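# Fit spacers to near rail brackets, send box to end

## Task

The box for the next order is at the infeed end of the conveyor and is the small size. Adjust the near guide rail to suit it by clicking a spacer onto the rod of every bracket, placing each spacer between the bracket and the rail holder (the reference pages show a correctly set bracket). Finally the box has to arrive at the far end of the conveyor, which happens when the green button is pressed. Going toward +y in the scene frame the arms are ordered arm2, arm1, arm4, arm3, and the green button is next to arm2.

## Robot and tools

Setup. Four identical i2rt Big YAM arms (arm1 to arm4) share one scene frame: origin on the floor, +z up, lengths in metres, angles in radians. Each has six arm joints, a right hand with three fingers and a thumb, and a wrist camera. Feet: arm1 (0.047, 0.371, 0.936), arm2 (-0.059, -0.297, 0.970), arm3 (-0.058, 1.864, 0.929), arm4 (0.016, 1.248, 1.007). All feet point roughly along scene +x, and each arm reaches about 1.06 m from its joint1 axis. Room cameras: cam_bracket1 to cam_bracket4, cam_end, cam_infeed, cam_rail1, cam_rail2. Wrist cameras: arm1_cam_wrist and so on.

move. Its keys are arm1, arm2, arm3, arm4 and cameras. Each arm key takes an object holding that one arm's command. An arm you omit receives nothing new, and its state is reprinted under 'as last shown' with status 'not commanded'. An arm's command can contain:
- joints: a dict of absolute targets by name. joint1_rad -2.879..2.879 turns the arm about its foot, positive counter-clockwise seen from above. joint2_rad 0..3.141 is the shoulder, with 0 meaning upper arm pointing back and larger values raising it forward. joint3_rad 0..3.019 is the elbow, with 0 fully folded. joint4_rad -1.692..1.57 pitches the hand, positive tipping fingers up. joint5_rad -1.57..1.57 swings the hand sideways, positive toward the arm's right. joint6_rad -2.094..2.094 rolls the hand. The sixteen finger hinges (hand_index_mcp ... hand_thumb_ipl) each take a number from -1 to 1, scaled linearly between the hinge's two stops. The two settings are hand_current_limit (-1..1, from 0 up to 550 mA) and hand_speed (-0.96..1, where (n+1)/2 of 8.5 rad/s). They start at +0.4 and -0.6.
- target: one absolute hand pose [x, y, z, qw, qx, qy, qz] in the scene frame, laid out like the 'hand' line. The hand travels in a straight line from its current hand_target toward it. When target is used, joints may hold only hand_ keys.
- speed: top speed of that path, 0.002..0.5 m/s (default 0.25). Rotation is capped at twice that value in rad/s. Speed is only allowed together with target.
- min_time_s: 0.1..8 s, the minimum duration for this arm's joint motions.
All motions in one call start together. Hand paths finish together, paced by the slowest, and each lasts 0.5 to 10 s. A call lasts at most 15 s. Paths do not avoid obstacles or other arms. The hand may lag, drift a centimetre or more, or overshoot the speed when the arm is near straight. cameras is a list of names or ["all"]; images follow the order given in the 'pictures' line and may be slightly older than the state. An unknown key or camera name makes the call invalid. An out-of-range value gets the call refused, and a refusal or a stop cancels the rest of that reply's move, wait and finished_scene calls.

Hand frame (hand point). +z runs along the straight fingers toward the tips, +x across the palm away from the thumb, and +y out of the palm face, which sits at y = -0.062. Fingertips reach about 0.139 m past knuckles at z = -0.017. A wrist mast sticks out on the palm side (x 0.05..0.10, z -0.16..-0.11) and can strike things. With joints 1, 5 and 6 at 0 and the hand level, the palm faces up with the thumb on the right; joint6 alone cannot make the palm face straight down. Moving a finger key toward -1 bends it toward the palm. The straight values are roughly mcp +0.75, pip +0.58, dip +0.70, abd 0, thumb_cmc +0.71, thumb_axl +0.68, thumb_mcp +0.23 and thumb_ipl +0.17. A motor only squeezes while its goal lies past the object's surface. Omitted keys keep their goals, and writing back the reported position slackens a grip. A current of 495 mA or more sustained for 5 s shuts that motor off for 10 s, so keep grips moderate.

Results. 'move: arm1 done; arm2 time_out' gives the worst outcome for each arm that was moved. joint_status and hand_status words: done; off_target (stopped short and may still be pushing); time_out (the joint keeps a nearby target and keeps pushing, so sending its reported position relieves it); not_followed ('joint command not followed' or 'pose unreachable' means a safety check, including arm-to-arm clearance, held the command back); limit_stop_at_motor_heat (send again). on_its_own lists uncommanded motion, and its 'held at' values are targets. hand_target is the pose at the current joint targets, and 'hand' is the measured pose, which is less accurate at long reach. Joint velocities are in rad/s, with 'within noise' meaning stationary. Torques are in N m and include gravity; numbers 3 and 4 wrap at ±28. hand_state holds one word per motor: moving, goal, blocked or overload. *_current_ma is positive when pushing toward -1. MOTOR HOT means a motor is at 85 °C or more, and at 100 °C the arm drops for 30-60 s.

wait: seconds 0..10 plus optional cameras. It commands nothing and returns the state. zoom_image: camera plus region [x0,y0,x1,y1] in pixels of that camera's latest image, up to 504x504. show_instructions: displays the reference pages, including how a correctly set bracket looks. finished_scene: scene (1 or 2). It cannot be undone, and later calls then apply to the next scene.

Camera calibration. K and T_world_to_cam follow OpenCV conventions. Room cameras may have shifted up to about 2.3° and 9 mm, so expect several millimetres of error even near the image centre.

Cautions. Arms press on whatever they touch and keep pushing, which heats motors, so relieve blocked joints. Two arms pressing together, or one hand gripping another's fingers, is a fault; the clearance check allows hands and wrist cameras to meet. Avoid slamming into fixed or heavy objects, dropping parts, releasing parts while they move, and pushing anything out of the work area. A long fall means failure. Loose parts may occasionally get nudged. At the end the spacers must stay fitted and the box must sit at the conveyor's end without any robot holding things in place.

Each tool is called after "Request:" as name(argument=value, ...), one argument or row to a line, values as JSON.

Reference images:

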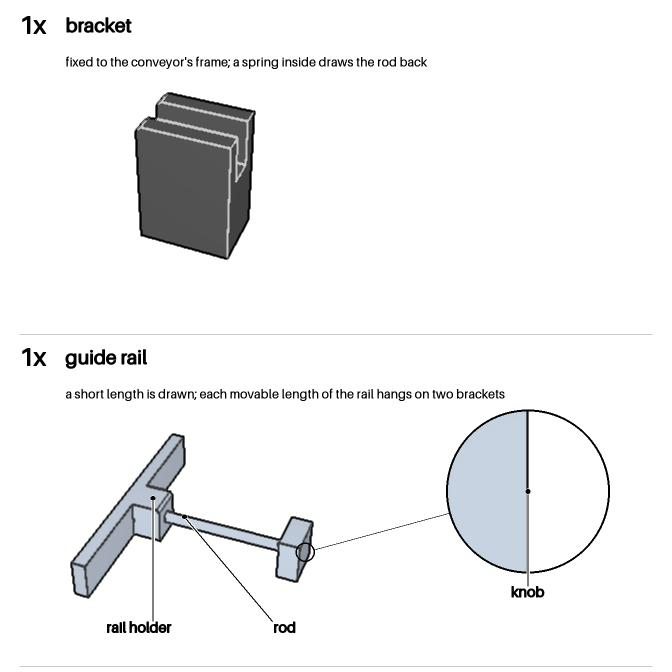

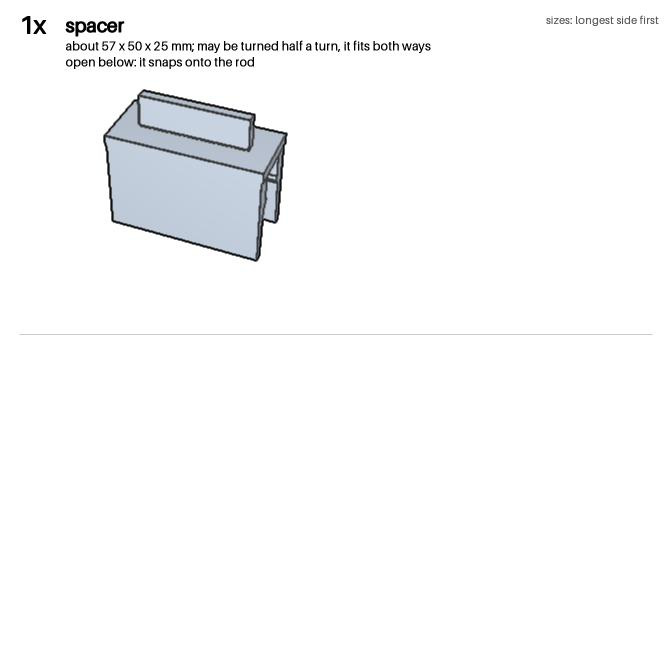

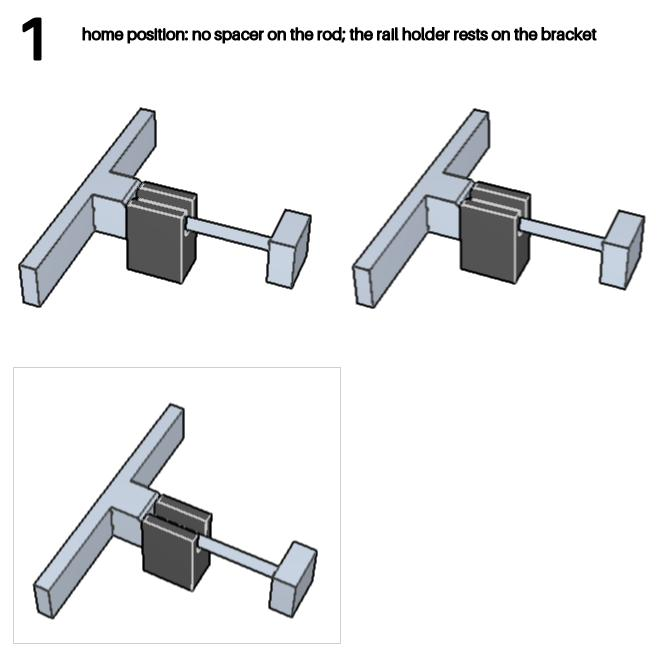

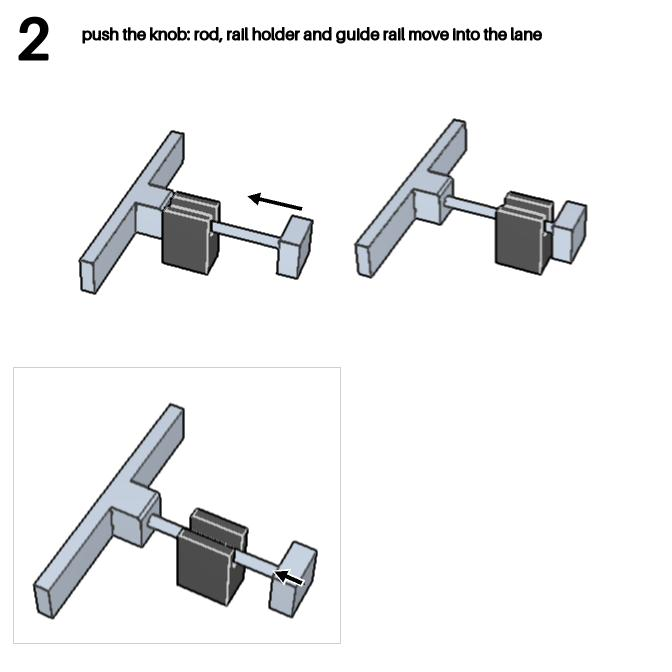

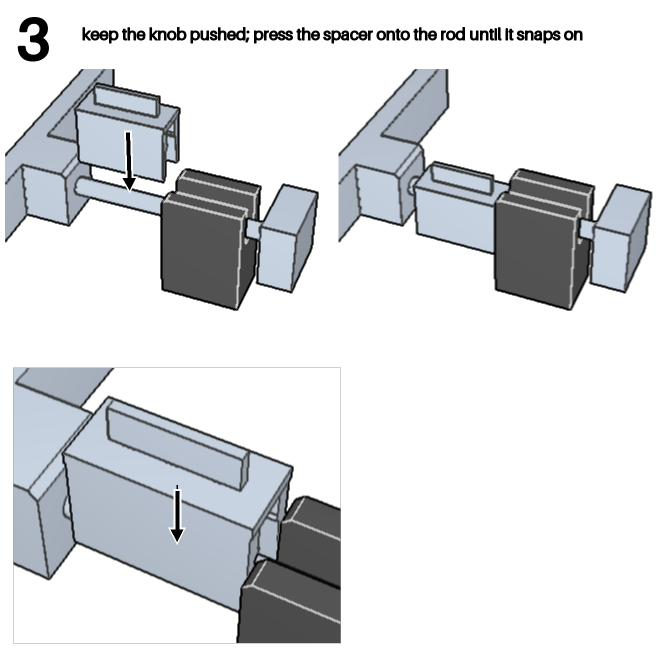

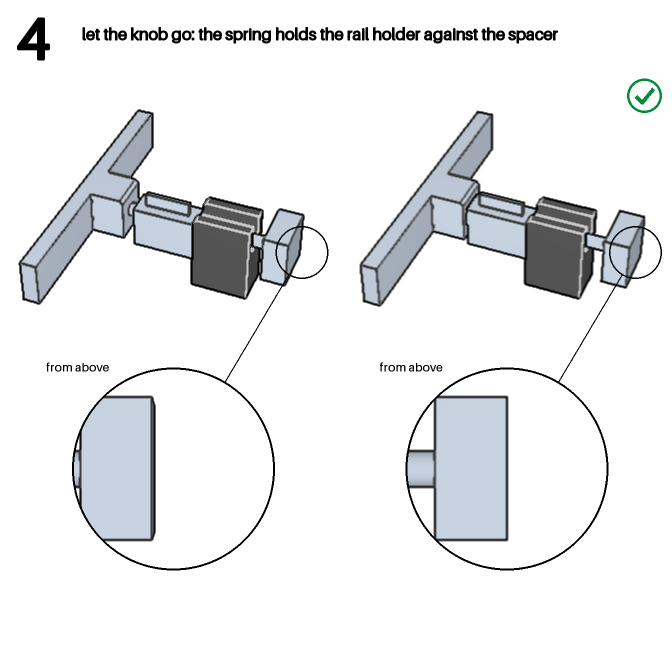

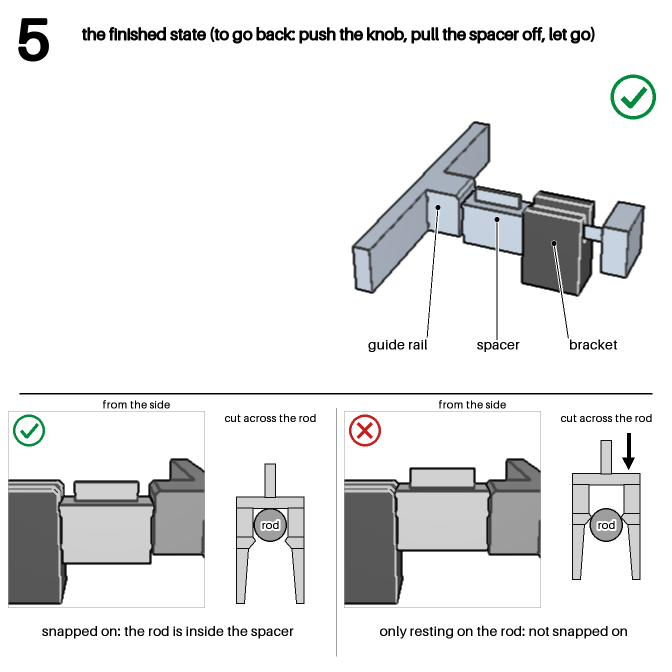

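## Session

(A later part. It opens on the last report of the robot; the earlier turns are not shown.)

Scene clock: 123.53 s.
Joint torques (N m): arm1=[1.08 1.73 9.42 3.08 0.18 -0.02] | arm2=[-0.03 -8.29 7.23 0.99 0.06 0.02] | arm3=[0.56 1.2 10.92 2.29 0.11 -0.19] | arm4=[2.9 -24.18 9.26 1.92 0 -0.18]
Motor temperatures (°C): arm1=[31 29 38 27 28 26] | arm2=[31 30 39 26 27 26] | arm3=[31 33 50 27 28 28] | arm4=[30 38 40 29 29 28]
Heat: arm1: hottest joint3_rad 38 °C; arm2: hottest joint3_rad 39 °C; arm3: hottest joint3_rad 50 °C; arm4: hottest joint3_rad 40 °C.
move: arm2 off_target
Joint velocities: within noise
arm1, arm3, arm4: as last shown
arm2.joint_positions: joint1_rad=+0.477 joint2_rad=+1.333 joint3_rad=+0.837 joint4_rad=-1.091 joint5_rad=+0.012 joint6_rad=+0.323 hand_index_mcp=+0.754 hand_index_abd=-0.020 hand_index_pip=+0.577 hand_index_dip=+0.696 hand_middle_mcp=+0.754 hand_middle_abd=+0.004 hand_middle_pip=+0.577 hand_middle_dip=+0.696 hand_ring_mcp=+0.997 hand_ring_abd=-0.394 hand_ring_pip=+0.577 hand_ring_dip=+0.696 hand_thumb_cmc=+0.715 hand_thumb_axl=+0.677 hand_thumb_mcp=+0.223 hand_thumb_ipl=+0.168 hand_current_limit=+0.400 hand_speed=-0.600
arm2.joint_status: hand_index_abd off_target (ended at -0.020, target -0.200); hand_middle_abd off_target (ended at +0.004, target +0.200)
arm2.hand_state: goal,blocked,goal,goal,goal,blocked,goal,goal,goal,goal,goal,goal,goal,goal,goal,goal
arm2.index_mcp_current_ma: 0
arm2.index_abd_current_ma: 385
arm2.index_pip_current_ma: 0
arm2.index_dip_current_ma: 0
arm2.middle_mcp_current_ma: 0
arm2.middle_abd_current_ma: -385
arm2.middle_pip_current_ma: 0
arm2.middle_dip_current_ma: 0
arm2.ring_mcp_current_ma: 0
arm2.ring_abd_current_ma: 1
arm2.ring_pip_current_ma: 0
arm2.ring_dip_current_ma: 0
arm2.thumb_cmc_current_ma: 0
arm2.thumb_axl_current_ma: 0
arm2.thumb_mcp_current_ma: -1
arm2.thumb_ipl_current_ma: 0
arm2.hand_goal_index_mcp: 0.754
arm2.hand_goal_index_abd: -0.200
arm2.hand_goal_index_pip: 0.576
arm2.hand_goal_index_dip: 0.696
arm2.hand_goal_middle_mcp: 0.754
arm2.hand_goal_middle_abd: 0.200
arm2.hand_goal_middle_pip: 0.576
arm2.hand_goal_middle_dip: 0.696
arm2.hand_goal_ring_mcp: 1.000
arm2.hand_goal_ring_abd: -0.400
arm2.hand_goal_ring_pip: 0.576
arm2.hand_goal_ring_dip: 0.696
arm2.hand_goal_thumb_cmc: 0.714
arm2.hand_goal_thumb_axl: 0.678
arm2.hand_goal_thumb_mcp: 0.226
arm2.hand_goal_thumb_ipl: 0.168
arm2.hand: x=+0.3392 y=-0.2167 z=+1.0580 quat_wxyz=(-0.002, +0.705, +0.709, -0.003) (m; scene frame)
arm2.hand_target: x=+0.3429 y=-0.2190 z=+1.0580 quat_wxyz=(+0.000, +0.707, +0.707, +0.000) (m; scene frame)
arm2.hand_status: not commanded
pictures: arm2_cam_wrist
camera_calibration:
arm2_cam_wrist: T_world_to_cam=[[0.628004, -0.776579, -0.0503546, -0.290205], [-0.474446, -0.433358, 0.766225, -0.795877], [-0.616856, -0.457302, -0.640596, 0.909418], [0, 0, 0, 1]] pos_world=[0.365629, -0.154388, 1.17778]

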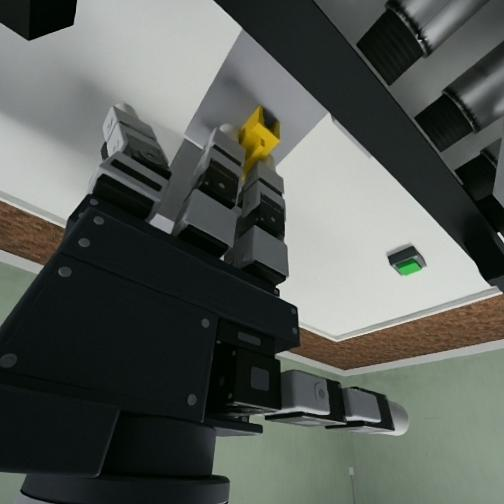

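Request:
move(
  arm2={"target":[0.3430,-0.2190,1.2200,0,0.7071,0.7071,0],"speed":0.1},
  arm4={"target":[0.26,0.465,0.995,0.2706,0.6533,-0.2706,0.6533],"speed":0.06},
  cameras=["arm2_cam_wrist"],
)

Request:
move(
  arm2={"target":[0.4600,-0.0400,1.2200,0,0.7071,0.7071,0],"speed":0.12},
  arm4={"joints":{"joint1_rad":-1.30,"joint5_rad":-0.50},"min_time_s":1},
  cameras=["arm2_cam_wrist","cam_bracket2","cam_bracket1"],
)

Scene clock: 130.43 s.
Joint torques (N m): arm1=[1.2 1.79 9.42 3.06 0.16 -0.03] | arm2=[0.73 -9.41 12.63 0.13 0.09 0.07] | arm3=[0.56 1.2 10.93 2.28 0.12 -0.18] | arm4=[6.3 -23.71 10.22 1.99 -0.41 -0.2]
Motor temperatures (°C): arm1=[31 29 38 27 28 26] | arm2=[31 30 39 26 27 26] | arm3=[31 33 50 27 28 28] | arm4=[30 39 41 29 29 28]
Heat: arm1: hottest joint3_rad 38 °C; arm2: hottest joint3_rad 39 °C; arm3: hottest joint3_rad 50 °C; arm4: hottest joint3_rad 41 °C.
move: arm2 off_target; arm4 off_target
Joint velocities: within noise
arm1.joint_positions: joint1_rad=+0.110 joint2_rad=+0.598 joint3_rad=+1.449 joint4_rad=-1.223 joint5_rad=+0.065 joint6_rad=+1.114 hand_index_mcp=+0.755 hand_index_abd=+0.001 hand_index_pip=+0.577 hand_index_dip=+0.696 hand_middle_mcp=+0.755 hand_middle_abd=+0.001 hand_middle_pip=+0.577 hand_middle_dip=+0.696 hand_ring_mcp=+0.755 hand_ring_abd=+0.001 hand_ring_pip=+0.577 hand_ring_dip=+0.696 hand_thumb_cmc=+0.715 hand_thumb_axl=+0.677 hand_thumb_mcp=+0.226 hand_thumb_ipl=+0.168 hand_current_limit=+0.400 hand_speed=-0.600
arm1.joint_status: not commanded
arm1.hand_state: goal,goal,goal,goal,goal,goal,goal,goal,goal,goal,goal,goal,goal,goal,goal,goal
arm1.index_mcp_current_ma: 0
arm1.index_abd_current_ma: 0
arm1.index_pip_current_ma: 0
arm1.index_dip_current_ma: 0
arm1.middle_mcp_current_ma: 0
arm1.middle_abd_current_ma: 0
arm1.middle_pip_current_ma: 0
arm1.middle_dip_current_ma: 0
arm1.ring_mcp_current_ma: 0
arm1.ring_abd_current_ma: 0
arm1.ring_pip_current_ma: 0
arm1.ring_dip_current_ma: 0
arm1.thumb_cmc_current_ma: 0
arm1.thumb_axl_current_ma: 0
arm1.thumb_mcp_current_ma: 0
arm1.thumb_ipl_current_ma: 0
arm1.hand_goal_index_mcp: 0.754
arm1.hand_goal_index_abd: 0.000
arm1.hand_goal_index_pip: 0.576
arm1.hand_goal_index_dip: 0.696
arm1.hand_goal_middle_mcp: 0.754
arm1.hand_goal_middle_abd: 0.000
arm1.hand_goal_middle_pip: 0.576
arm1.hand_goal_middle_dip: 0.696
arm1.hand_goal_ring_mcp: 0.754
arm1.hand_goal_ring_abd: 0.000
arm1.hand_goal_ring_pip: 0.576
arm1.hand_goal_ring_dip: 0.696
arm1.hand_goal_thumb_cmc: 0.714
arm1.hand_goal_thumb_axl: 0.678
arm1.hand_goal_thumb_mcp: 0.226
arm1.hand_goal_thumb_ipl: 0.168
arm1.hand: x=+0.2953 y=+0.3082 z=+1.5484 quat_wxyz=(+0.110, +0.796, +0.230, +0.550) (m; scene frame)
arm1.hand_target: x=+0.2915 y=+0.3076 z=+1.5571 quat_wxyz=(+0.111, +0.790, +0.228, +0.558) (m; scene frame)
arm1.hand_status: not commanded
arm2.joint_positions: joint1_rad=+0.477 joint2_rad=+1.230 joint3_rad=+1.122 joint4_rad=-1.531 joint5_rad=+0.012 joint6_rad=+0.323 hand_index_mcp=+0.754 hand_index_abd=-0.020 hand_index_pip=+0.577 hand_index_dip=+0.696 hand_middle_mcp=+0.754 hand_middle_abd=+0.004 hand_middle_pip=+0.577 hand_middle_dip=+0.696 hand_ring_mcp=+0.997 hand_ring_abd=-0.394 hand_ring_pip=+0.577 hand_ring_dip=+0.696 hand_thumb_cmc=+0.715 hand_thumb_axl=+0.677 hand_thumb_mcp=+0.223 hand_thumb_ipl=+0.168 hand_current_limit=+0.400 hand_speed=-0.600
arm2.joint_status: not commanded
arm2.hand_state: goal,blocked,goal,goal,goal,blocked,goal,goal,goal,goal,goal,goal,goal,goal,goal,goal
arm2.index_mcp_current_ma: 0
arm2.index_abd_current_ma: 385
arm2.index_pip_current_ma: 0
arm2.index_dip_current_ma: 0
arm2.middle_mcp_current_ma: 0
arm2.middle_abd_current_ma: -385
arm2.middle_pip_current_ma: 0
arm2.middle_dip_current_ma: 0
arm2.ring_mcp_current_ma: 0
arm2.ring_abd_current_ma: 1
arm2.ring_pip_current_ma: 0
arm2.ring_dip_current_ma: 0
arm2.thumb_cmc_current_ma: 0
arm2.thumb_axl_current_ma: 0
arm2.thumb_mcp_current_ma: -1
arm2.thumb_ipl_current_ma: 0
arm2.hand_goal_index_mcp: 0.754
arm2.hand_goal_index_abd: -0.200
arm2.hand_goal_index_pip: 0.576
arm2.hand_goal_index_dip: 0.696
arm2.hand_goal_middle_mcp: 0.754
arm2.hand_goal_middle_abd: 0.200
arm2.hand_goal_middle_pip: 0.576
arm2.hand_goal_middle_dip: 0.696
arm2.hand_goal_ring_mcp: 1.000
arm2.hand_goal_ring_abd: -0.400
arm2.hand_goal_ring_pip: 0.576
arm2.hand_goal_ring_dip: 0.696
arm2.hand_goal_thumb_cmc: 0.714
arm2.hand_goal_thumb_axl: 0.678
arm2.hand_goal_thumb_mcp: 0.226
arm2.hand_goal_thumb_ipl: 0.168
arm2.hand: x=+0.3306 y=-0.2216 z=+1.1913 quat_wxyz=(-0.014, +0.704, +0.709, -0.026) (m; scene frame)
arm2.hand_target: x=+0.3418 y=-0.2193 z=+1.2197 quat_wxyz=(+0.000, +0.707, +0.707, +0.000) (m; scene frame)
arm2.hand_status: off_target (0.031 m and 3.3 deg from the pose sent, 0.162 m and 0.6 deg at the start)
arm3.joint_positions: joint1_rad=+0.097 joint2_rad=+0.626 joint3_rad=+1.384 joint4_rad=-1.142 joint5_rad=+0.002 joint6_rad=+1.151 hand_index_mcp=+0.755 hand_index_abd=+0.001 hand_index_pip=+0.577 hand_index_dip=+0.696 hand_middle_mcp=+0.755 hand_middle_abd=+0.001 hand_middle_pip=+0.577 hand_middle_dip=+0.696 hand_ring_mcp=+0.755 hand_ring_abd=+0.001 hand_ring_pip=+0.577 hand_ring_dip=+0.696 hand_thumb_cmc=+0.714 hand_thumb_axl=+0.677 hand_thumb_mcp=+0.226 hand_thumb_ipl=+0.168 hand_current_limit=+0.400 hand_speed=-0.600
arm3.joint_status: not commanded
arm3.hand_state: goal,goal,goal,goal,goal,goal,goal,goal,goal,goal,goal,goal,goal,goal,goal,goal
arm3.index_mcp_current_ma: 0
arm3.index_abd_current_ma: 0
arm3.index_pip_current_ma: 0
arm3.index_dip_current_ma: 0
arm3.middle_mcp_current_ma: 0
arm3.middle_abd_current_ma: 0
arm3.middle_pip_current_ma: 0
arm3.middle_dip_current_ma: 0
arm3.ring_mcp_current_ma: 0
arm3.ring_abd_current_ma: 0
arm3.ring_pip_current_ma: 0
arm3.ring_dip_current_ma: 0
arm3.thumb_cmc_current_ma: 0
arm3.thumb_axl_current_ma: 0
arm3.thumb_mcp_current_ma: 0
arm3.thumb_ipl_current_ma: 0
arm3.hand_goal_index_mcp: 0.754
arm3.hand_goal_index_abd: 0.000
arm3.hand_goal_index_pip: 0.576
arm3.hand_goal_index_dip: 0.696
arm3.hand_goal_middle_mcp: 0.754
arm3.hand_goal_middle_abd: 0.000
arm3.hand_goal_middle_pip: 0.576
arm3.hand_goal_middle_dip: 0.696
arm3.hand_goal_ring_mcp: 0.754
arm3.hand_goal_ring_abd: 0.000
arm3.hand_goal_ring_pip: 0.576
arm3.hand_goal_ring_dip: 0.696
arm3.hand_goal_thumb_cmc: 0.714
arm3.hand_goal_thumb_axl: 0.678
arm3.hand_goal_thumb_mcp: 0.226
arm3.hand_goal_thumb_ipl: 0.168
arm3.hand: x=+0.2119 y=+1.7808 z=+1.5186 quat_wxyz=(+0.103, +0.808, +0.184, +0.549) (m; scene frame)
arm3.hand_target: x=+0.2077 y=+1.7805 z=+1.5314 quat_wxyz=(+0.105, +0.801, +0.183, +0.561) (m; scene frame)
arm3.hand_status: not commanded
arm4.joint_positions: joint1_rad=-1.490 joint2_rad=+2.362 joint3_rad=+1.306 joint4_rad=+1.030 joint5_rad=-0.480 joint6_rad=+1.556 hand_index_mcp=-0.418 hand_index_abd=+0.001 hand_index_pip=-0.668 hand_index_dip=-0.172 hand_middle_mcp=-0.418 hand_middle_abd=+0.003 hand_middle_pip=-0.667 hand_middle_dip=-0.171 hand_ring_mcp=-0.418 hand_ring_abd=+0.187 hand_ring_pip=-0.667 hand_ring_dip=-0.172 hand_thumb_cmc=+0.715 hand_thumb_axl=+0.677 hand_thumb_mcp=-0.441 hand_thumb_ipl=-0.153 hand_current_limit=+0.400 hand_speed=-0.600
arm4.joint_status: not commanded
arm4.hand_state: goal,goal,goal,goal,goal,goal,goal,goal,goal,overload,goal,goal,goal,goal,goal,goal
arm4.index_mcp_current_ma: 4
arm4.index_abd_current_ma: 1
arm4.index_pip_current_ma: 6
arm4.index_dip_current_ma: 6
arm4.middle_mcp_current_ma: 5
arm4.middle_abd_current_ma: 6
arm4.middle_pip_current_ma: 6
arm4.middle_dip_current_ma: 7
arm4.ring_mcp_current_ma: 4
arm4.ring_abd_current_ma: 0
arm4.ring_pip_current_ma: 7
arm4.ring_dip_current_ma: 6
arm4.thumb_cmc_current_ma: 1
arm4.thumb_axl_current_ma: -2
arm4.thumb_mcp_current_ma: 29
arm4.thumb_ipl_current_ma: 11
arm4.hand_goal_index_mcp: -0.420
arm4.hand_goal_index_abd: 0.000
arm4.hand_goal_index_pip: -0.670
arm4.hand_goal_index_dip: -0.174
arm4.hand_goal_middle_mcp: -0.420
arm4.hand_goal_middle_abd: 0.000
arm4.hand_goal_middle_pip: -0.670
arm4.hand_goal_middle_dip: -0.174
arm4.hand_goal_ring_mcp: -0.420
arm4.hand_goal_ring_abd: 0.000
arm4.hand_goal_ring_pip: -0.670
arm4.hand_goal_ring_dip: -0.174
arm4.hand_goal_thumb_cmc: 0.714
arm4.hand_goal_thumb_axl: 0.678
arm4.hand_goal_thumb_mcp: -0.448
arm4.hand_goal_thumb_ipl: -0.156
arm4.hand: x=+0.1902 y=+0.4735 z=+0.9894 quat_wxyz=(+0.295, +0.648, -0.304, +0.632) (m; scene frame)
arm4.hand_target: x=+0.2578 y=+0.4728 z=+0.9968 quat_wxyz=(+0.270, +0.653, -0.271, +0.653) (m; scene frame)
arm4.hand_status: off_target (0.071 m and 5.4 deg from the pose sent, 0.069 m and 2.2 deg at the start)
pictures: arm2_cam_wrist
camera_calibration:
arm2_cam_wrist: T_world_to_cam=[[0.625716, -0.777108, -0.0676909, -0.260587], [-0.436635, -0.420834, 0.795141, -0.948452], [-0.646397, -0.467977, -0.602635, 0.949357], [0, 0, 0, 1]] pos_world=[0.362588, -0.157367, 1.30863]

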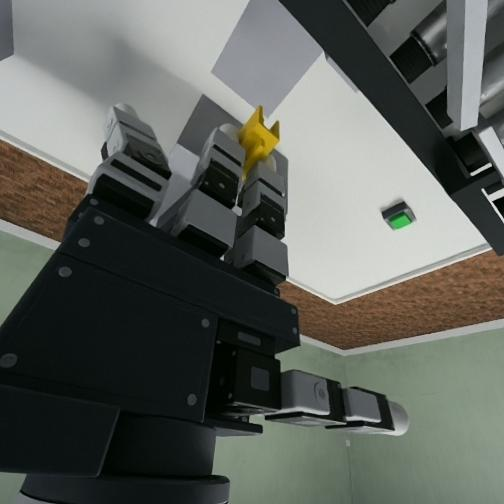

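Scene clock: 133.20 s.
Joint torques (N m): arm1=[1.32 1.67 9.4 3.15 0.17 -0.02] | arm2=[0.85 -16.15 12.75 -0.02 0.02 0.19] | arm3=[0.5 1.2 10.92 2.29 0.12 -0.19] | arm4=[13.27 -24.12 10.21 1.88 -1.34 -0.18]
Motor temperatures (°C): arm1=[31 29 38 27 28 26] | arm2=[31 30 39 26 27 26] | arm3=[31 33 50 27 28 28] | arm4=[31 39 41 29 29 28]
Heat: arm1: hottest joint3_rad 38 °C; arm2: hottest joint3_rad 39 °C; arm3: hottest joint3_rad 50 °C; arm4: hottest joint3_rad 41 °C.
move: arm2 off_target; arm4 time_out
Joint velocities: within noise
arm1, arm3: as last shown
arm2.joint_positions: joint1_rad=+0.725 joint2_rad=+1.703 joint3_rad=+1.633 joint4_rad=-1.558 joint5_rad=+0.011 joint6_rad=+0.567 hand_index_mcp=+0.754 hand_index_abd=-0.020 hand_index_pip=+0.577 hand_index_dip=+0.696 hand_middle_mcp=+0.754 hand_middle_abd=+0.004 hand_middle_pip=+0.577 hand_middle_dip=+0.696 hand_ring_mcp=+0.997 hand_ring_abd=-0.394 hand_ring_pip=+0.577 hand_ring_dip=+0.696 hand_thumb_cmc=+0.715 hand_thumb_axl=+0.677 hand_thumb_mcp=+0.223 hand_thumb_ipl=+0.168 hand_current_limit=+0.400 hand_speed=-0.600
arm2.joint_status: not commanded
arm2.hand_state: goal,blocked,goal,goal,goal,blocked,goal,goal,goal,goal,goal,goal,goal,goal,goal,goal
arm2.index_mcp_current_ma: 0
arm2.index_abd_current_ma: 385
arm2.index_pip_current_ma: 0
arm2.index_dip_current_ma: 0
arm2.middle_mcp_current_ma: 0
arm2.middle_abd_current_ma: -385
arm2.middle_pip_current_ma: 0
arm2.middle_dip_current_ma: 0
arm2.ring_mcp_current_ma: 0
arm2.ring_abd_current_ma: 1
arm2.ring_pip_current_ma: 0
arm2.ring_dip_current_ma: 0
arm2.thumb_cmc_current_ma: 0
arm2.thumb_axl_current_ma: 0
arm2.thumb_mcp_current_ma: -1
arm2.thumb_ipl_current_ma: 0
arm2.hand_goal_index_mcp: 0.754
arm2.hand_goal_index_abd: -0.200
arm2.hand_goal_index_pip: 0.576
arm2.hand_goal_index_dip: 0.696
arm2.hand_goal_middle_mcp: 0.754
arm2.hand_goal_middle_abd: 0.200
arm2.hand_goal_middle_pip: 0.576
arm2.hand_goal_middle_dip: 0.696
arm2.hand_goal_ring_mcp: 1.000
arm2.hand_goal_ring_abd: -0.400
arm2.hand_goal_ring_pip: 0.576
arm2.hand_goal_ring_dip: 0.696
arm2.hand_goal_thumb_cmc: 0.714
arm2.hand_goal_thumb_axl: 0.678
arm2.hand_goal_thumb_mcp: 0.226
arm2.hand_goal_thumb_ipl: 0.168
arm2.hand: x=+0.4503 y=-0.0489 z=+1.1975 quat_wxyz=(-0.004, +0.703, +0.711, -0.022) (m; scene frame)
arm2.hand_target: x=+0.4591 y=-0.0406 z=+1.2201 quat_wxyz=(+0.000, +0.707, +0.707, +0.001) (m; scene frame)
arm2.hand_status: off_target (0.026 m and 2.6 deg from the pose sent, 0.225 m and 3.3 deg at the start)
arm4.joint_positions: joint1_rad=-1.480 joint2_rad=+2.362 joint3_rad=+1.306 joint4_rad=+1.030 joint5_rad=-0.464 joint6_rad=+1.556 hand_index_mcp=-0.418 hand_index_abd=+0.001 hand_index_pip=-0.668 hand_index_dip=-0.172 hand_middle_mcp=-0.418 hand_middle_abd=+0.003 hand_middle_pip=-0.667 hand_middle_dip=-0.171 hand_ring_mcp=-0.418 hand_ring_abd=+0.187 hand_ring_pip=-0.667 hand_ring_dip=-0.172 hand_thumb_cmc=+0.715 hand_thumb_axl=+0.677 hand_thumb_mcp=-0.441 hand_thumb_ipl=-0.153 hand_current_limit=+0.400 hand_speed=-0.600
arm4.joint_status: joint1_rad time_out (moved +0.010 of +0.190); joint5_rad time_out (moved +0.016 of -0.020)
arm4.hand_state: goal,goal,goal,goal,goal,goal,goal,goal,goal,overload,goal,goal,goal,goal,goal,goal
arm4.index_mcp_current_ma: 4
arm4.index_abd_current_ma: 1
arm4.index_pip_current_ma: 6
arm4.index_dip_current_ma: 6
arm4.middle_mcp_current_ma: 5
arm4.middle_abd_current_ma: 6
arm4.middle_pip_current_ma: 6
arm4.middle_dip_current_ma: 7
arm4.ring_mcp_current_ma: 4
arm4.ring_abd_current_ma: 0
arm4.ring_pip_current_ma: 7
arm4.ring_dip_current_ma: 6
arm4.thumb_cmc_current_ma: 1
arm4.thumb_axl_current_ma: -2
arm4.thumb_mcp_current_ma: 29
arm4.thumb_ipl_current_ma: 11
arm4.hand_goal_index_mcp: -0.420
arm4.hand_goal_index_abd: 0.000
arm4.hand_goal_index_pip: -0.670
arm4.hand_goal_index_dip: -0.174
arm4.hand_goal_middle_mcp: -0.420
arm4.hand_goal_middle_abd: 0.000
arm4.hand_goal_middle_pip: -0.670
arm4.hand_goal_middle_dip: -0.174
arm4.hand_goal_ring_mcp: -0.420
arm4.hand_goal_ring_abd: 0.000
arm4.hand_goal_ring_pip: -0.670
arm4.hand_goal_ring_dip: -0.174
arm4.hand_goal_thumb_cmc: 0.714
arm4.hand_goal_thumb_axl: 0.678
arm4.hand_goal_thumb_mcp: -0.448
arm4.hand_goal_thumb_ipl: -0.156
arm4.on_its_own: joint1_rad reads -1.480 and still pushes toward -1.300 since a time_out; joint5_rad reads -0.464 and still pushes toward -0.500 since a time_out
arm4.hand: x=+0.1952 y=+0.4746 z=+0.9894 quat_wxyz=(+0.297, +0.648, -0.306, +0.631) (m; scene frame)
arm4.hand_target: x=+0.3442 y=+0.5053 z=+0.9973 quat_wxyz=(+0.231, +0.668, -0.231, +0.669) (m; scene frame)
arm4.hand_status: not commanded
pictures: arm2_cam_wrist, cam_bracket1, cam_bracket2
camera_calibration:
arm2_cam_wrist: T_world_to_cam=[[0.630124, -0.774852, -0.0504901, -0.223316], [-0.44953, -0.417039, 0.789937, -0.816184], [-0.63314, -0.475061, -0.611106, 1.11514], [0, 0, 0, 1]] pos_world=[0.47986, 0.0163438, 1.31493]

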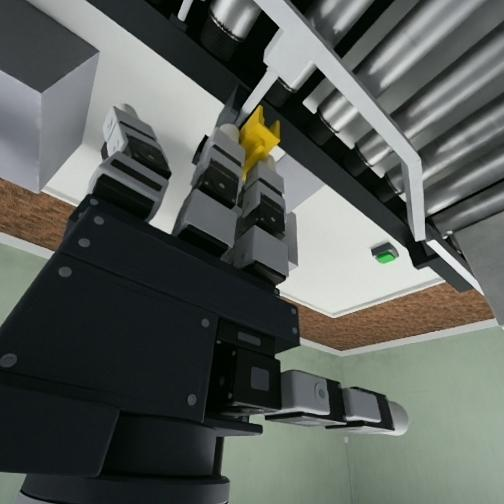

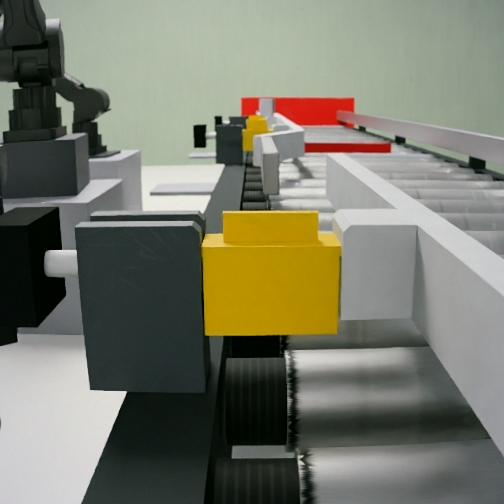

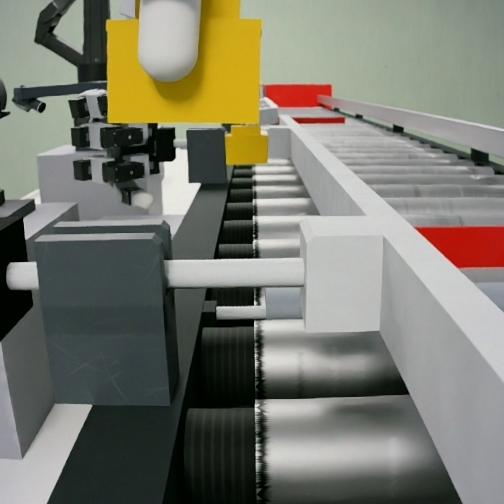

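Request:
move(
  arm2={"target":[0.4640,-0.0380,1.1700,0,0.7071,0.7071,0],"speed":0.06},
  arm4={"joints":{"joint1_rad":-1.22},"min_time_s":1},
  cameras=["arm2_cam_wrist","cam_bracket2","cam_bracket1"],
)

Request:
zoom_image(
  camera="cam_bracket2",
  region=[60, 60, 400, 400],
)

Request:
zoom_image(
  camera="arm2_cam_wrist",
  region=[180, 60, 340, 220],
)

Scene clock: 141.13 s.
Joint torques (N m): arm1=[1.03 1.79 9.44 3.04 0.17 -0.03] | arm2=[0.73 -16.32 8.38 0.92 -0.02 0.15] | arm3=[0.56 1.26 10.92 2.29 0.12 -0.19] | arm4=[17.55 -23.82 10.29 1.94 -2.15 -0.17]
Motor temperatures (°C): arm1=[31 29 38 27 28 26] | arm2=[31 30 39 26 27 26] | arm3=[31 33 50 27 28 28] | arm4=[31 40 43 29 32 28]
Heat: arm1: hottest joint3_rad 38 °C; arm2: hottest joint3_rad 39 °C; arm3: hottest joint3_rad 50 °C; arm4: hottest joint3_rad 43 °C.
move: arm2 done; arm4 time_out
Joint velocities: within noise
arm1, arm3: as last shown
arm2.joint_positions: joint1_rad=+0.725 joint2_rad=+1.729 joint3_rad=+1.585 joint4_rad=-1.453 joint5_rad=+0.011 joint6_rad=+0.567 hand_index_mcp=+0.754 hand_index_abd=-0.020 hand_index_pip=+0.577 hand_index_dip=+0.696 hand_middle_mcp=+0.754 hand_middle_abd=+0.004 hand_middle_pip=+0.577 hand_middle_dip=+0.696 hand_ring_mcp=+0.997 hand_ring_abd=-0.394 hand_ring_pip=+0.577 hand_ring_dip=+0.696 hand_thumb_cmc=+0.715 hand_thumb_axl=+0.677 hand_thumb_mcp=+0.223 hand_thumb_ipl=+0.168 hand_current_limit=+0.400 hand_speed=-0.600
arm2.joint_status: not commanded
arm2.hand_state: goal,blocked,goal,goal,goal,blocked,goal,goal,goal,goal,goal,goal,goal,goal,goal,goal
arm2.index_mcp_current_ma: 0
arm2.index_abd_current_ma: 385
arm2.index_pip_current_ma: 0
arm2.index_dip_current_ma: 0
arm2.middle_mcp_current_ma: 0
arm2.middle_abd_current_ma: -385
arm2.middle_pip_current_ma: 0
arm2.middle_dip_current_ma: 0
arm2.ring_mcp_current_ma: 0
arm2.ring_abd_current_ma: 1
arm2.ring_pip_current_ma: 0
arm2.ring_dip_current_ma: 0
arm2.thumb_cmc_current_ma: 0
arm2.thumb_axl_current_ma: 0
arm2.thumb_mcp_current_ma: -1
arm2.thumb_ipl_current_ma: 0
arm2.hand_goal_index_mcp: 0.754
arm2.hand_goal_index_abd: -0.200
arm2.hand_goal_index_pip: 0.576
arm2.hand_goal_index_dip: 0.696
arm2.hand_goal_middle_mcp: 0.754
arm2.hand_goal_middle_abd: 0.200
arm2.hand_goal_middle_pip: 0.576
arm2.hand_goal_middle_dip: 0.696
arm2.hand_goal_ring_mcp: 1.000
arm2.hand_goal_ring_abd: -0.400
arm2.hand_goal_ring_pip: 0.576
arm2.hand_goal_ring_dip: 0.696
arm2.hand_goal_thumb_cmc: 0.714
arm2.hand_goal_thumb_axl: 0.678
arm2.hand_goal_thumb_mcp: 0.226
arm2.hand_goal_thumb_ipl: 0.168
arm2.hand: x=+0.4625 y=-0.0406 z=+1.1678 quat_wxyz=(-0.001, +0.703, +0.711, -0.006) (m; scene frame)
arm2.hand_target: x=+0.4640 y=-0.0380 z=+1.1702 quat_wxyz=(+0.000, +0.707, +0.707, +0.000) (m; scene frame)
arm2.hand_status: done (0.004 m and 0.9 deg from the pose sent, 0.033 m and 2.6 deg at the start)
arm4.joint_positions: joint1_rad=-1.465 joint2_rad=+2.362 joint3_rad=+1.306 joint4_rad=+1.030 joint5_rad=-0.443 joint6_rad=+1.556 hand_index_mcp=-0.418 hand_index_abd=+0.001 hand_index_pip=-0.668 hand_index_dip=-0.172 hand_middle_mcp=-0.418 hand_middle_abd=+0.003 hand_middle_pip=-0.667 hand_middle_dip=-0.171 hand_ring_mcp=-0.418 hand_ring_abd=+0.187 hand_ring_pip=-0.667 hand_ring_dip=-0.172 hand_thumb_cmc=+0.715 hand_thumb_axl=+0.677 hand_thumb_mcp=-0.441 hand_thumb_ipl=-0.153 hand_current_limit=+0.400 hand_speed=-0.600
arm4.joint_status: joint1_rad time_out (moved +0.015 of +0.260)
arm4.hand_state: goal,goal,goal,goal,goal,goal,goal,goal,goal,overload,goal,goal,goal,goal,goal,goal
arm4.index_mcp_current_ma: 4
arm4.index_abd_current_ma: 1
arm4.index_pip_current_ma: 6
arm4.index_dip_current_ma: 6
arm4.middle_mcp_current_ma: 5
arm4.middle_abd_current_ma: 6
arm4.middle_pip_current_ma: 6
arm4.middle_dip_current_ma: 7
arm4.ring_mcp_current_ma: 4
arm4.ring_abd_current_ma: 0
arm4.ring_pip_current_ma: 7
arm4.ring_dip_current_ma: 6
arm4.thumb_cmc_current_ma: 1
arm4.thumb_axl_current_ma: -2
arm4.thumb_mcp_current_ma: 29
arm4.thumb_ipl_current_ma: 11
arm4.hand_goal_index_mcp: -0.420
arm4.hand_goal_index_abd: 0.000
arm4.hand_goal_index_pip: -0.670
arm4.hand_goal_index_dip: -0.174
arm4.hand_goal_middle_mcp: -0.420
arm4.hand_goal_middle_abd: 0.000
arm4.hand_goal_middle_pip: -0.670
arm4.hand_goal_middle_dip: -0.174
arm4.hand_goal_ring_mcp: -0.420
arm4.hand_goal_ring_abd: 0.000
arm4.hand_goal_ring_pip: -0.670
arm4.hand_goal_ring_dip: -0.174
arm4.hand_goal_thumb_cmc: 0.714
arm4.hand_goal_thumb_axl: 0.678
arm4.hand_goal_thumb_mcp: -0.448
arm4.hand_goal_thumb_ipl: -0.156
arm4.on_its_own: joint1_rad reads -1.465 and still pushes toward -1.220 since a time_out; joint5_rad reads -0.443 and still pushes toward -0.500 since a time_out
arm4.hand: x=+0.2025 y=+0.4763 z=+0.9894 quat_wxyz=(+0.299, +0.647, -0.308, +0.630) (m; scene frame)
arm4.hand_target: x=+0.4026 y=+0.5339 z=+0.9976 quat_wxyz=(+0.204, +0.676, -0.204, +0.678) (m; scene frame)
arm4.hand_status: not commanded
pictures: arm2_cam_wrist, cam_bracket1, cam_bracket2
camera_calibration:
arm2_cam_wrist: T_world_to_cam=[[0.630863, -0.774458, -0.0471884, -0.230192], [-0.470308, -0.430061, 0.770622, -0.752167], [-0.617108, -0.463964, -0.635543, 1.1302], [0, 0, 0, 1]] pos_world=[0.488928, 0.0226221, 1.28707]

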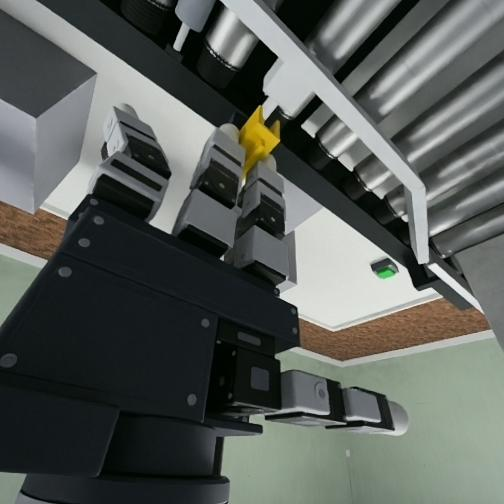

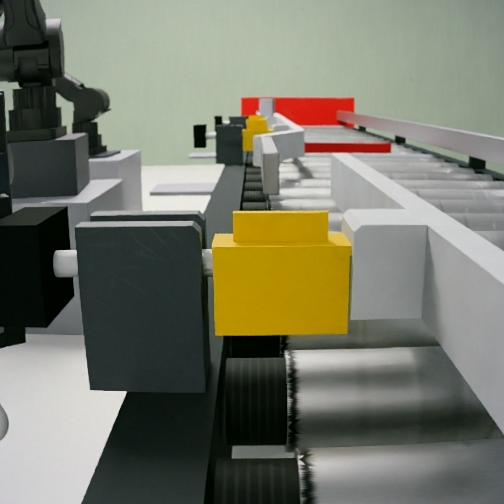

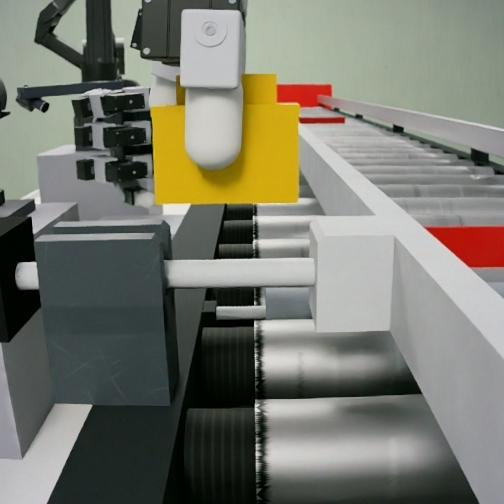

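Scaled by 1.482 from the camera's 504x504 image, which has a finer 720x720 frame.

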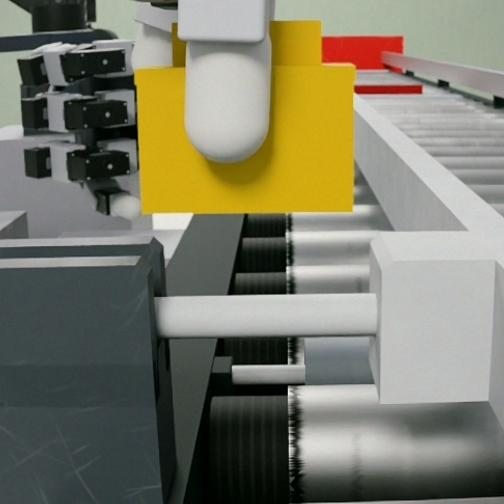

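Scaled by 3.150 from the camera's 504x504 image, which has a finer 720x720 frame.

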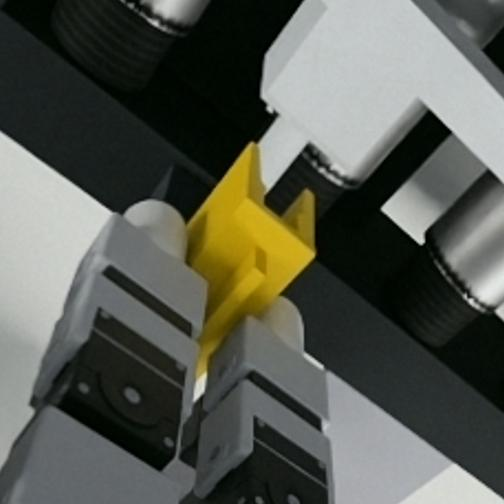

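Request:
zoom_image(
  camera="arm2_cam_wrist",
  region=[220, 80, 300, 160],
)

Scaled by 6.300 from the camera's 504x504 image, which has a finer 720x720 frame.

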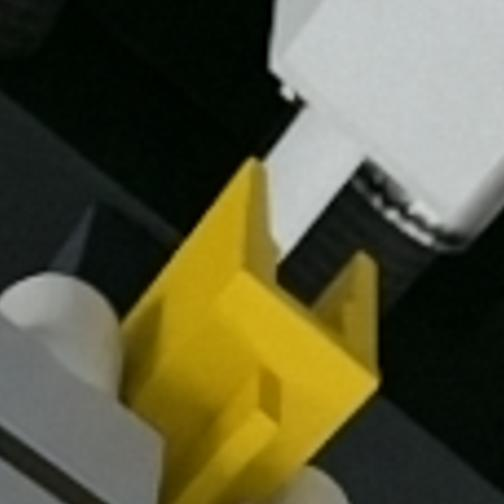

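Request:
move(
  arm2={"target":[0.4680,-0.0405,1.1320,0,0.7071,0.7071,0],"speed":0.05},
  cameras=["arm2_cam_wrist","cam_bracket2"],
)

Request:
zoom_image(
  camera="cam_bracket2",
  region=[60, 60, 400, 400],
)

Request:
zoom_image(
  camera="arm2_cam_wrist",
  region=[220, 80, 300, 160],
)

Scene clock: 158.47 s.
Joint torques (N m): arm1=[0.91 1.85 9.4 3.11 0.15 -0.03] | arm2=[0.91 -16.67 8.09 1.14 -0.09 0.02] | arm3=[0.56 1.26 10.92 2.29 0.12 -0.19] | arm4=[17.61 -23.88 10.24 1.88 -2.16 -0.16]
Motor temperatures (°C): arm1=[31 29 38 27 28 26] | arm2=[31 30 40 26 27 26] | arm3=[31 33 50 27 28 28] | arm4=[33 41 46 29 37 28]
Heat: arm1: hottest joint3_rad 38 °C; arm2: hottest joint3_rad 40 °C; arm3: hottest joint3_rad 50 °C; arm4: hottest joint3_rad 46 °C.
move: arm2 done
Joint velocities: within noise
arm1, arm3, arm4: as last shown
arm2.joint_positions: joint1_rad=+0.725 joint2_rad=+1.748 joint3_rad=+1.515 joint4_rad=-1.361 joint5_rad=+0.013 joint6_rad=+0.567 hand_index_mcp=+0.750 hand_index_abd=-0.020 hand_index_pip=+0.575 hand_index_dip=+0.696 hand_middle_mcp=+0.752 hand_middle_abd=+0.004 hand_middle_pip=+0.576 hand_middle_dip=+0.696 hand_ring_mcp=+0.997 hand_ring_abd=-0.394 hand_ring_pip=+0.577 hand_ring_dip=+0.696 hand_thumb_cmc=+0.715 hand_thumb_axl=+0.677 hand_thumb_mcp=+0.223 hand_thumb_ipl=+0.168 hand_current_limit=+0.400 hand_speed=-0.600
arm2.joint_status: not commanded
arm2.hand_state: goal,blocked,goal,goal,goal,blocked,goal,goal,goal,goal,goal,goal,goal,goal,goal,goal
arm2.index_mcp_current_ma: -1
arm2.index_abd_current_ma: 385
arm2.index_pip_current_ma: 0
arm2.index_dip_current_ma: 0
arm2.middle_mcp_current_ma: 0
arm2.middle_abd_current_ma: -385
arm2.middle_pip_current_ma: 0
arm2.middle_dip_current_ma: 0
arm2.ring_mcp_current_ma: 0
arm2.ring_abd_current_ma: 1
arm2.ring_pip_current_ma: 0
arm2.ring_dip_current_ma: 0
arm2.thumb_cmc_current_ma: 0
arm2.thumb_axl_current_ma: 0
arm2.thumb_mcp_current_ma: -1
arm2.thumb_ipl_current_ma: 0
arm2.hand_goal_index_mcp: 0.754
arm2.hand_goal_index_abd: -0.200
arm2.hand_goal_index_pip: 0.576
arm2.hand_goal_index_dip: 0.696
arm2.hand_goal_middle_mcp: 0.754
arm2.hand_goal_middle_abd: 0.200
arm2.hand_goal_middle_pip: 0.576
arm2.hand_goal_middle_dip: 0.696
arm2.hand_goal_ring_mcp: 1.000
arm2.hand_goal_ring_abd: -0.400
arm2.hand_goal_ring_pip: 0.576
arm2.hand_goal_ring_dip: 0.696
arm2.hand_goal_thumb_cmc: 0.714
arm2.hand_goal_thumb_axl: 0.678
arm2.hand_goal_thumb_mcp: 0.226
arm2.hand_goal_thumb_ipl: 0.168
arm2.hand: x=+0.4640 y=-0.0397 z=+1.1324 quat_wxyz=(+0.000, +0.704, +0.711, -0.005) (m; scene frame)
arm2.hand_target: x=+0.4680 y=-0.0406 z=+1.1321 quat_wxyz=(+0.000, +0.707, +0.707, +0.000) (m; scene frame)
arm2.hand_status: done (0.004 m and 0.8 deg from the pose sent, 0.036 m and 1.0 deg at the start)
arm4.on_its_own: joint1_rad reads -1.465 and still pushes toward -1.220 since a time_out; joint5_rad reads -0.443 and still pushes toward -0.500 since a time_out
pictures: arm2_cam_wrist, cam_bracket2
camera_calibration:
arm2_cam_wrist: T_world_to_cam=[[0.6307, -0.774681, -0.0456894, -0.233785], [-0.472967, -0.430405, 0.7688, -0.720468], [-0.61524, -0.463273, -0.637855, 1.11084], [0, 0, 0, 1]] pos_world=[0.490124, 0.023421, 1.25177]

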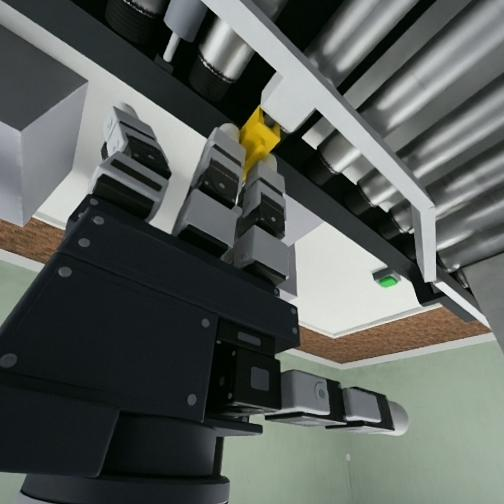

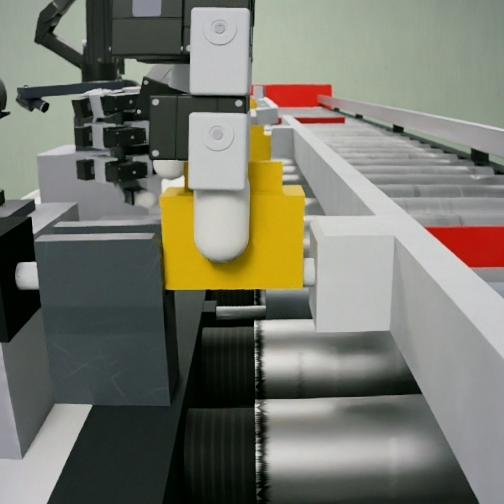

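Scaled by 1.482 from the camera's 504x504 image, which has a finer 720x720 frame.

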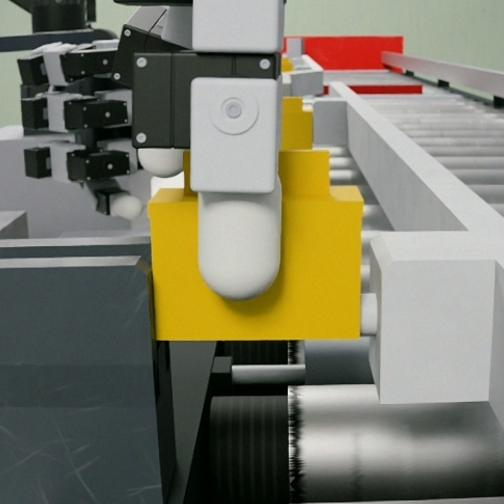

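Scaled by 6.300 from the camera's 504x504 image, which has a finer 720x720 frame.

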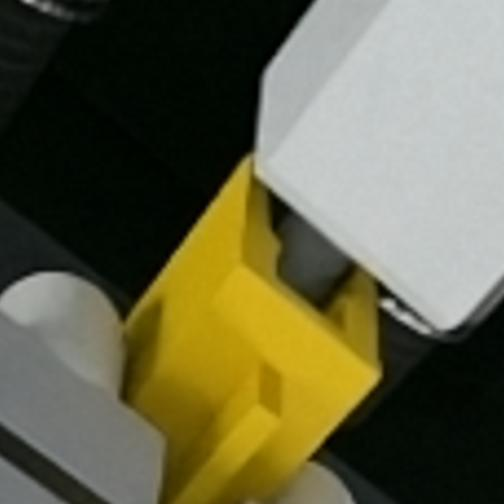

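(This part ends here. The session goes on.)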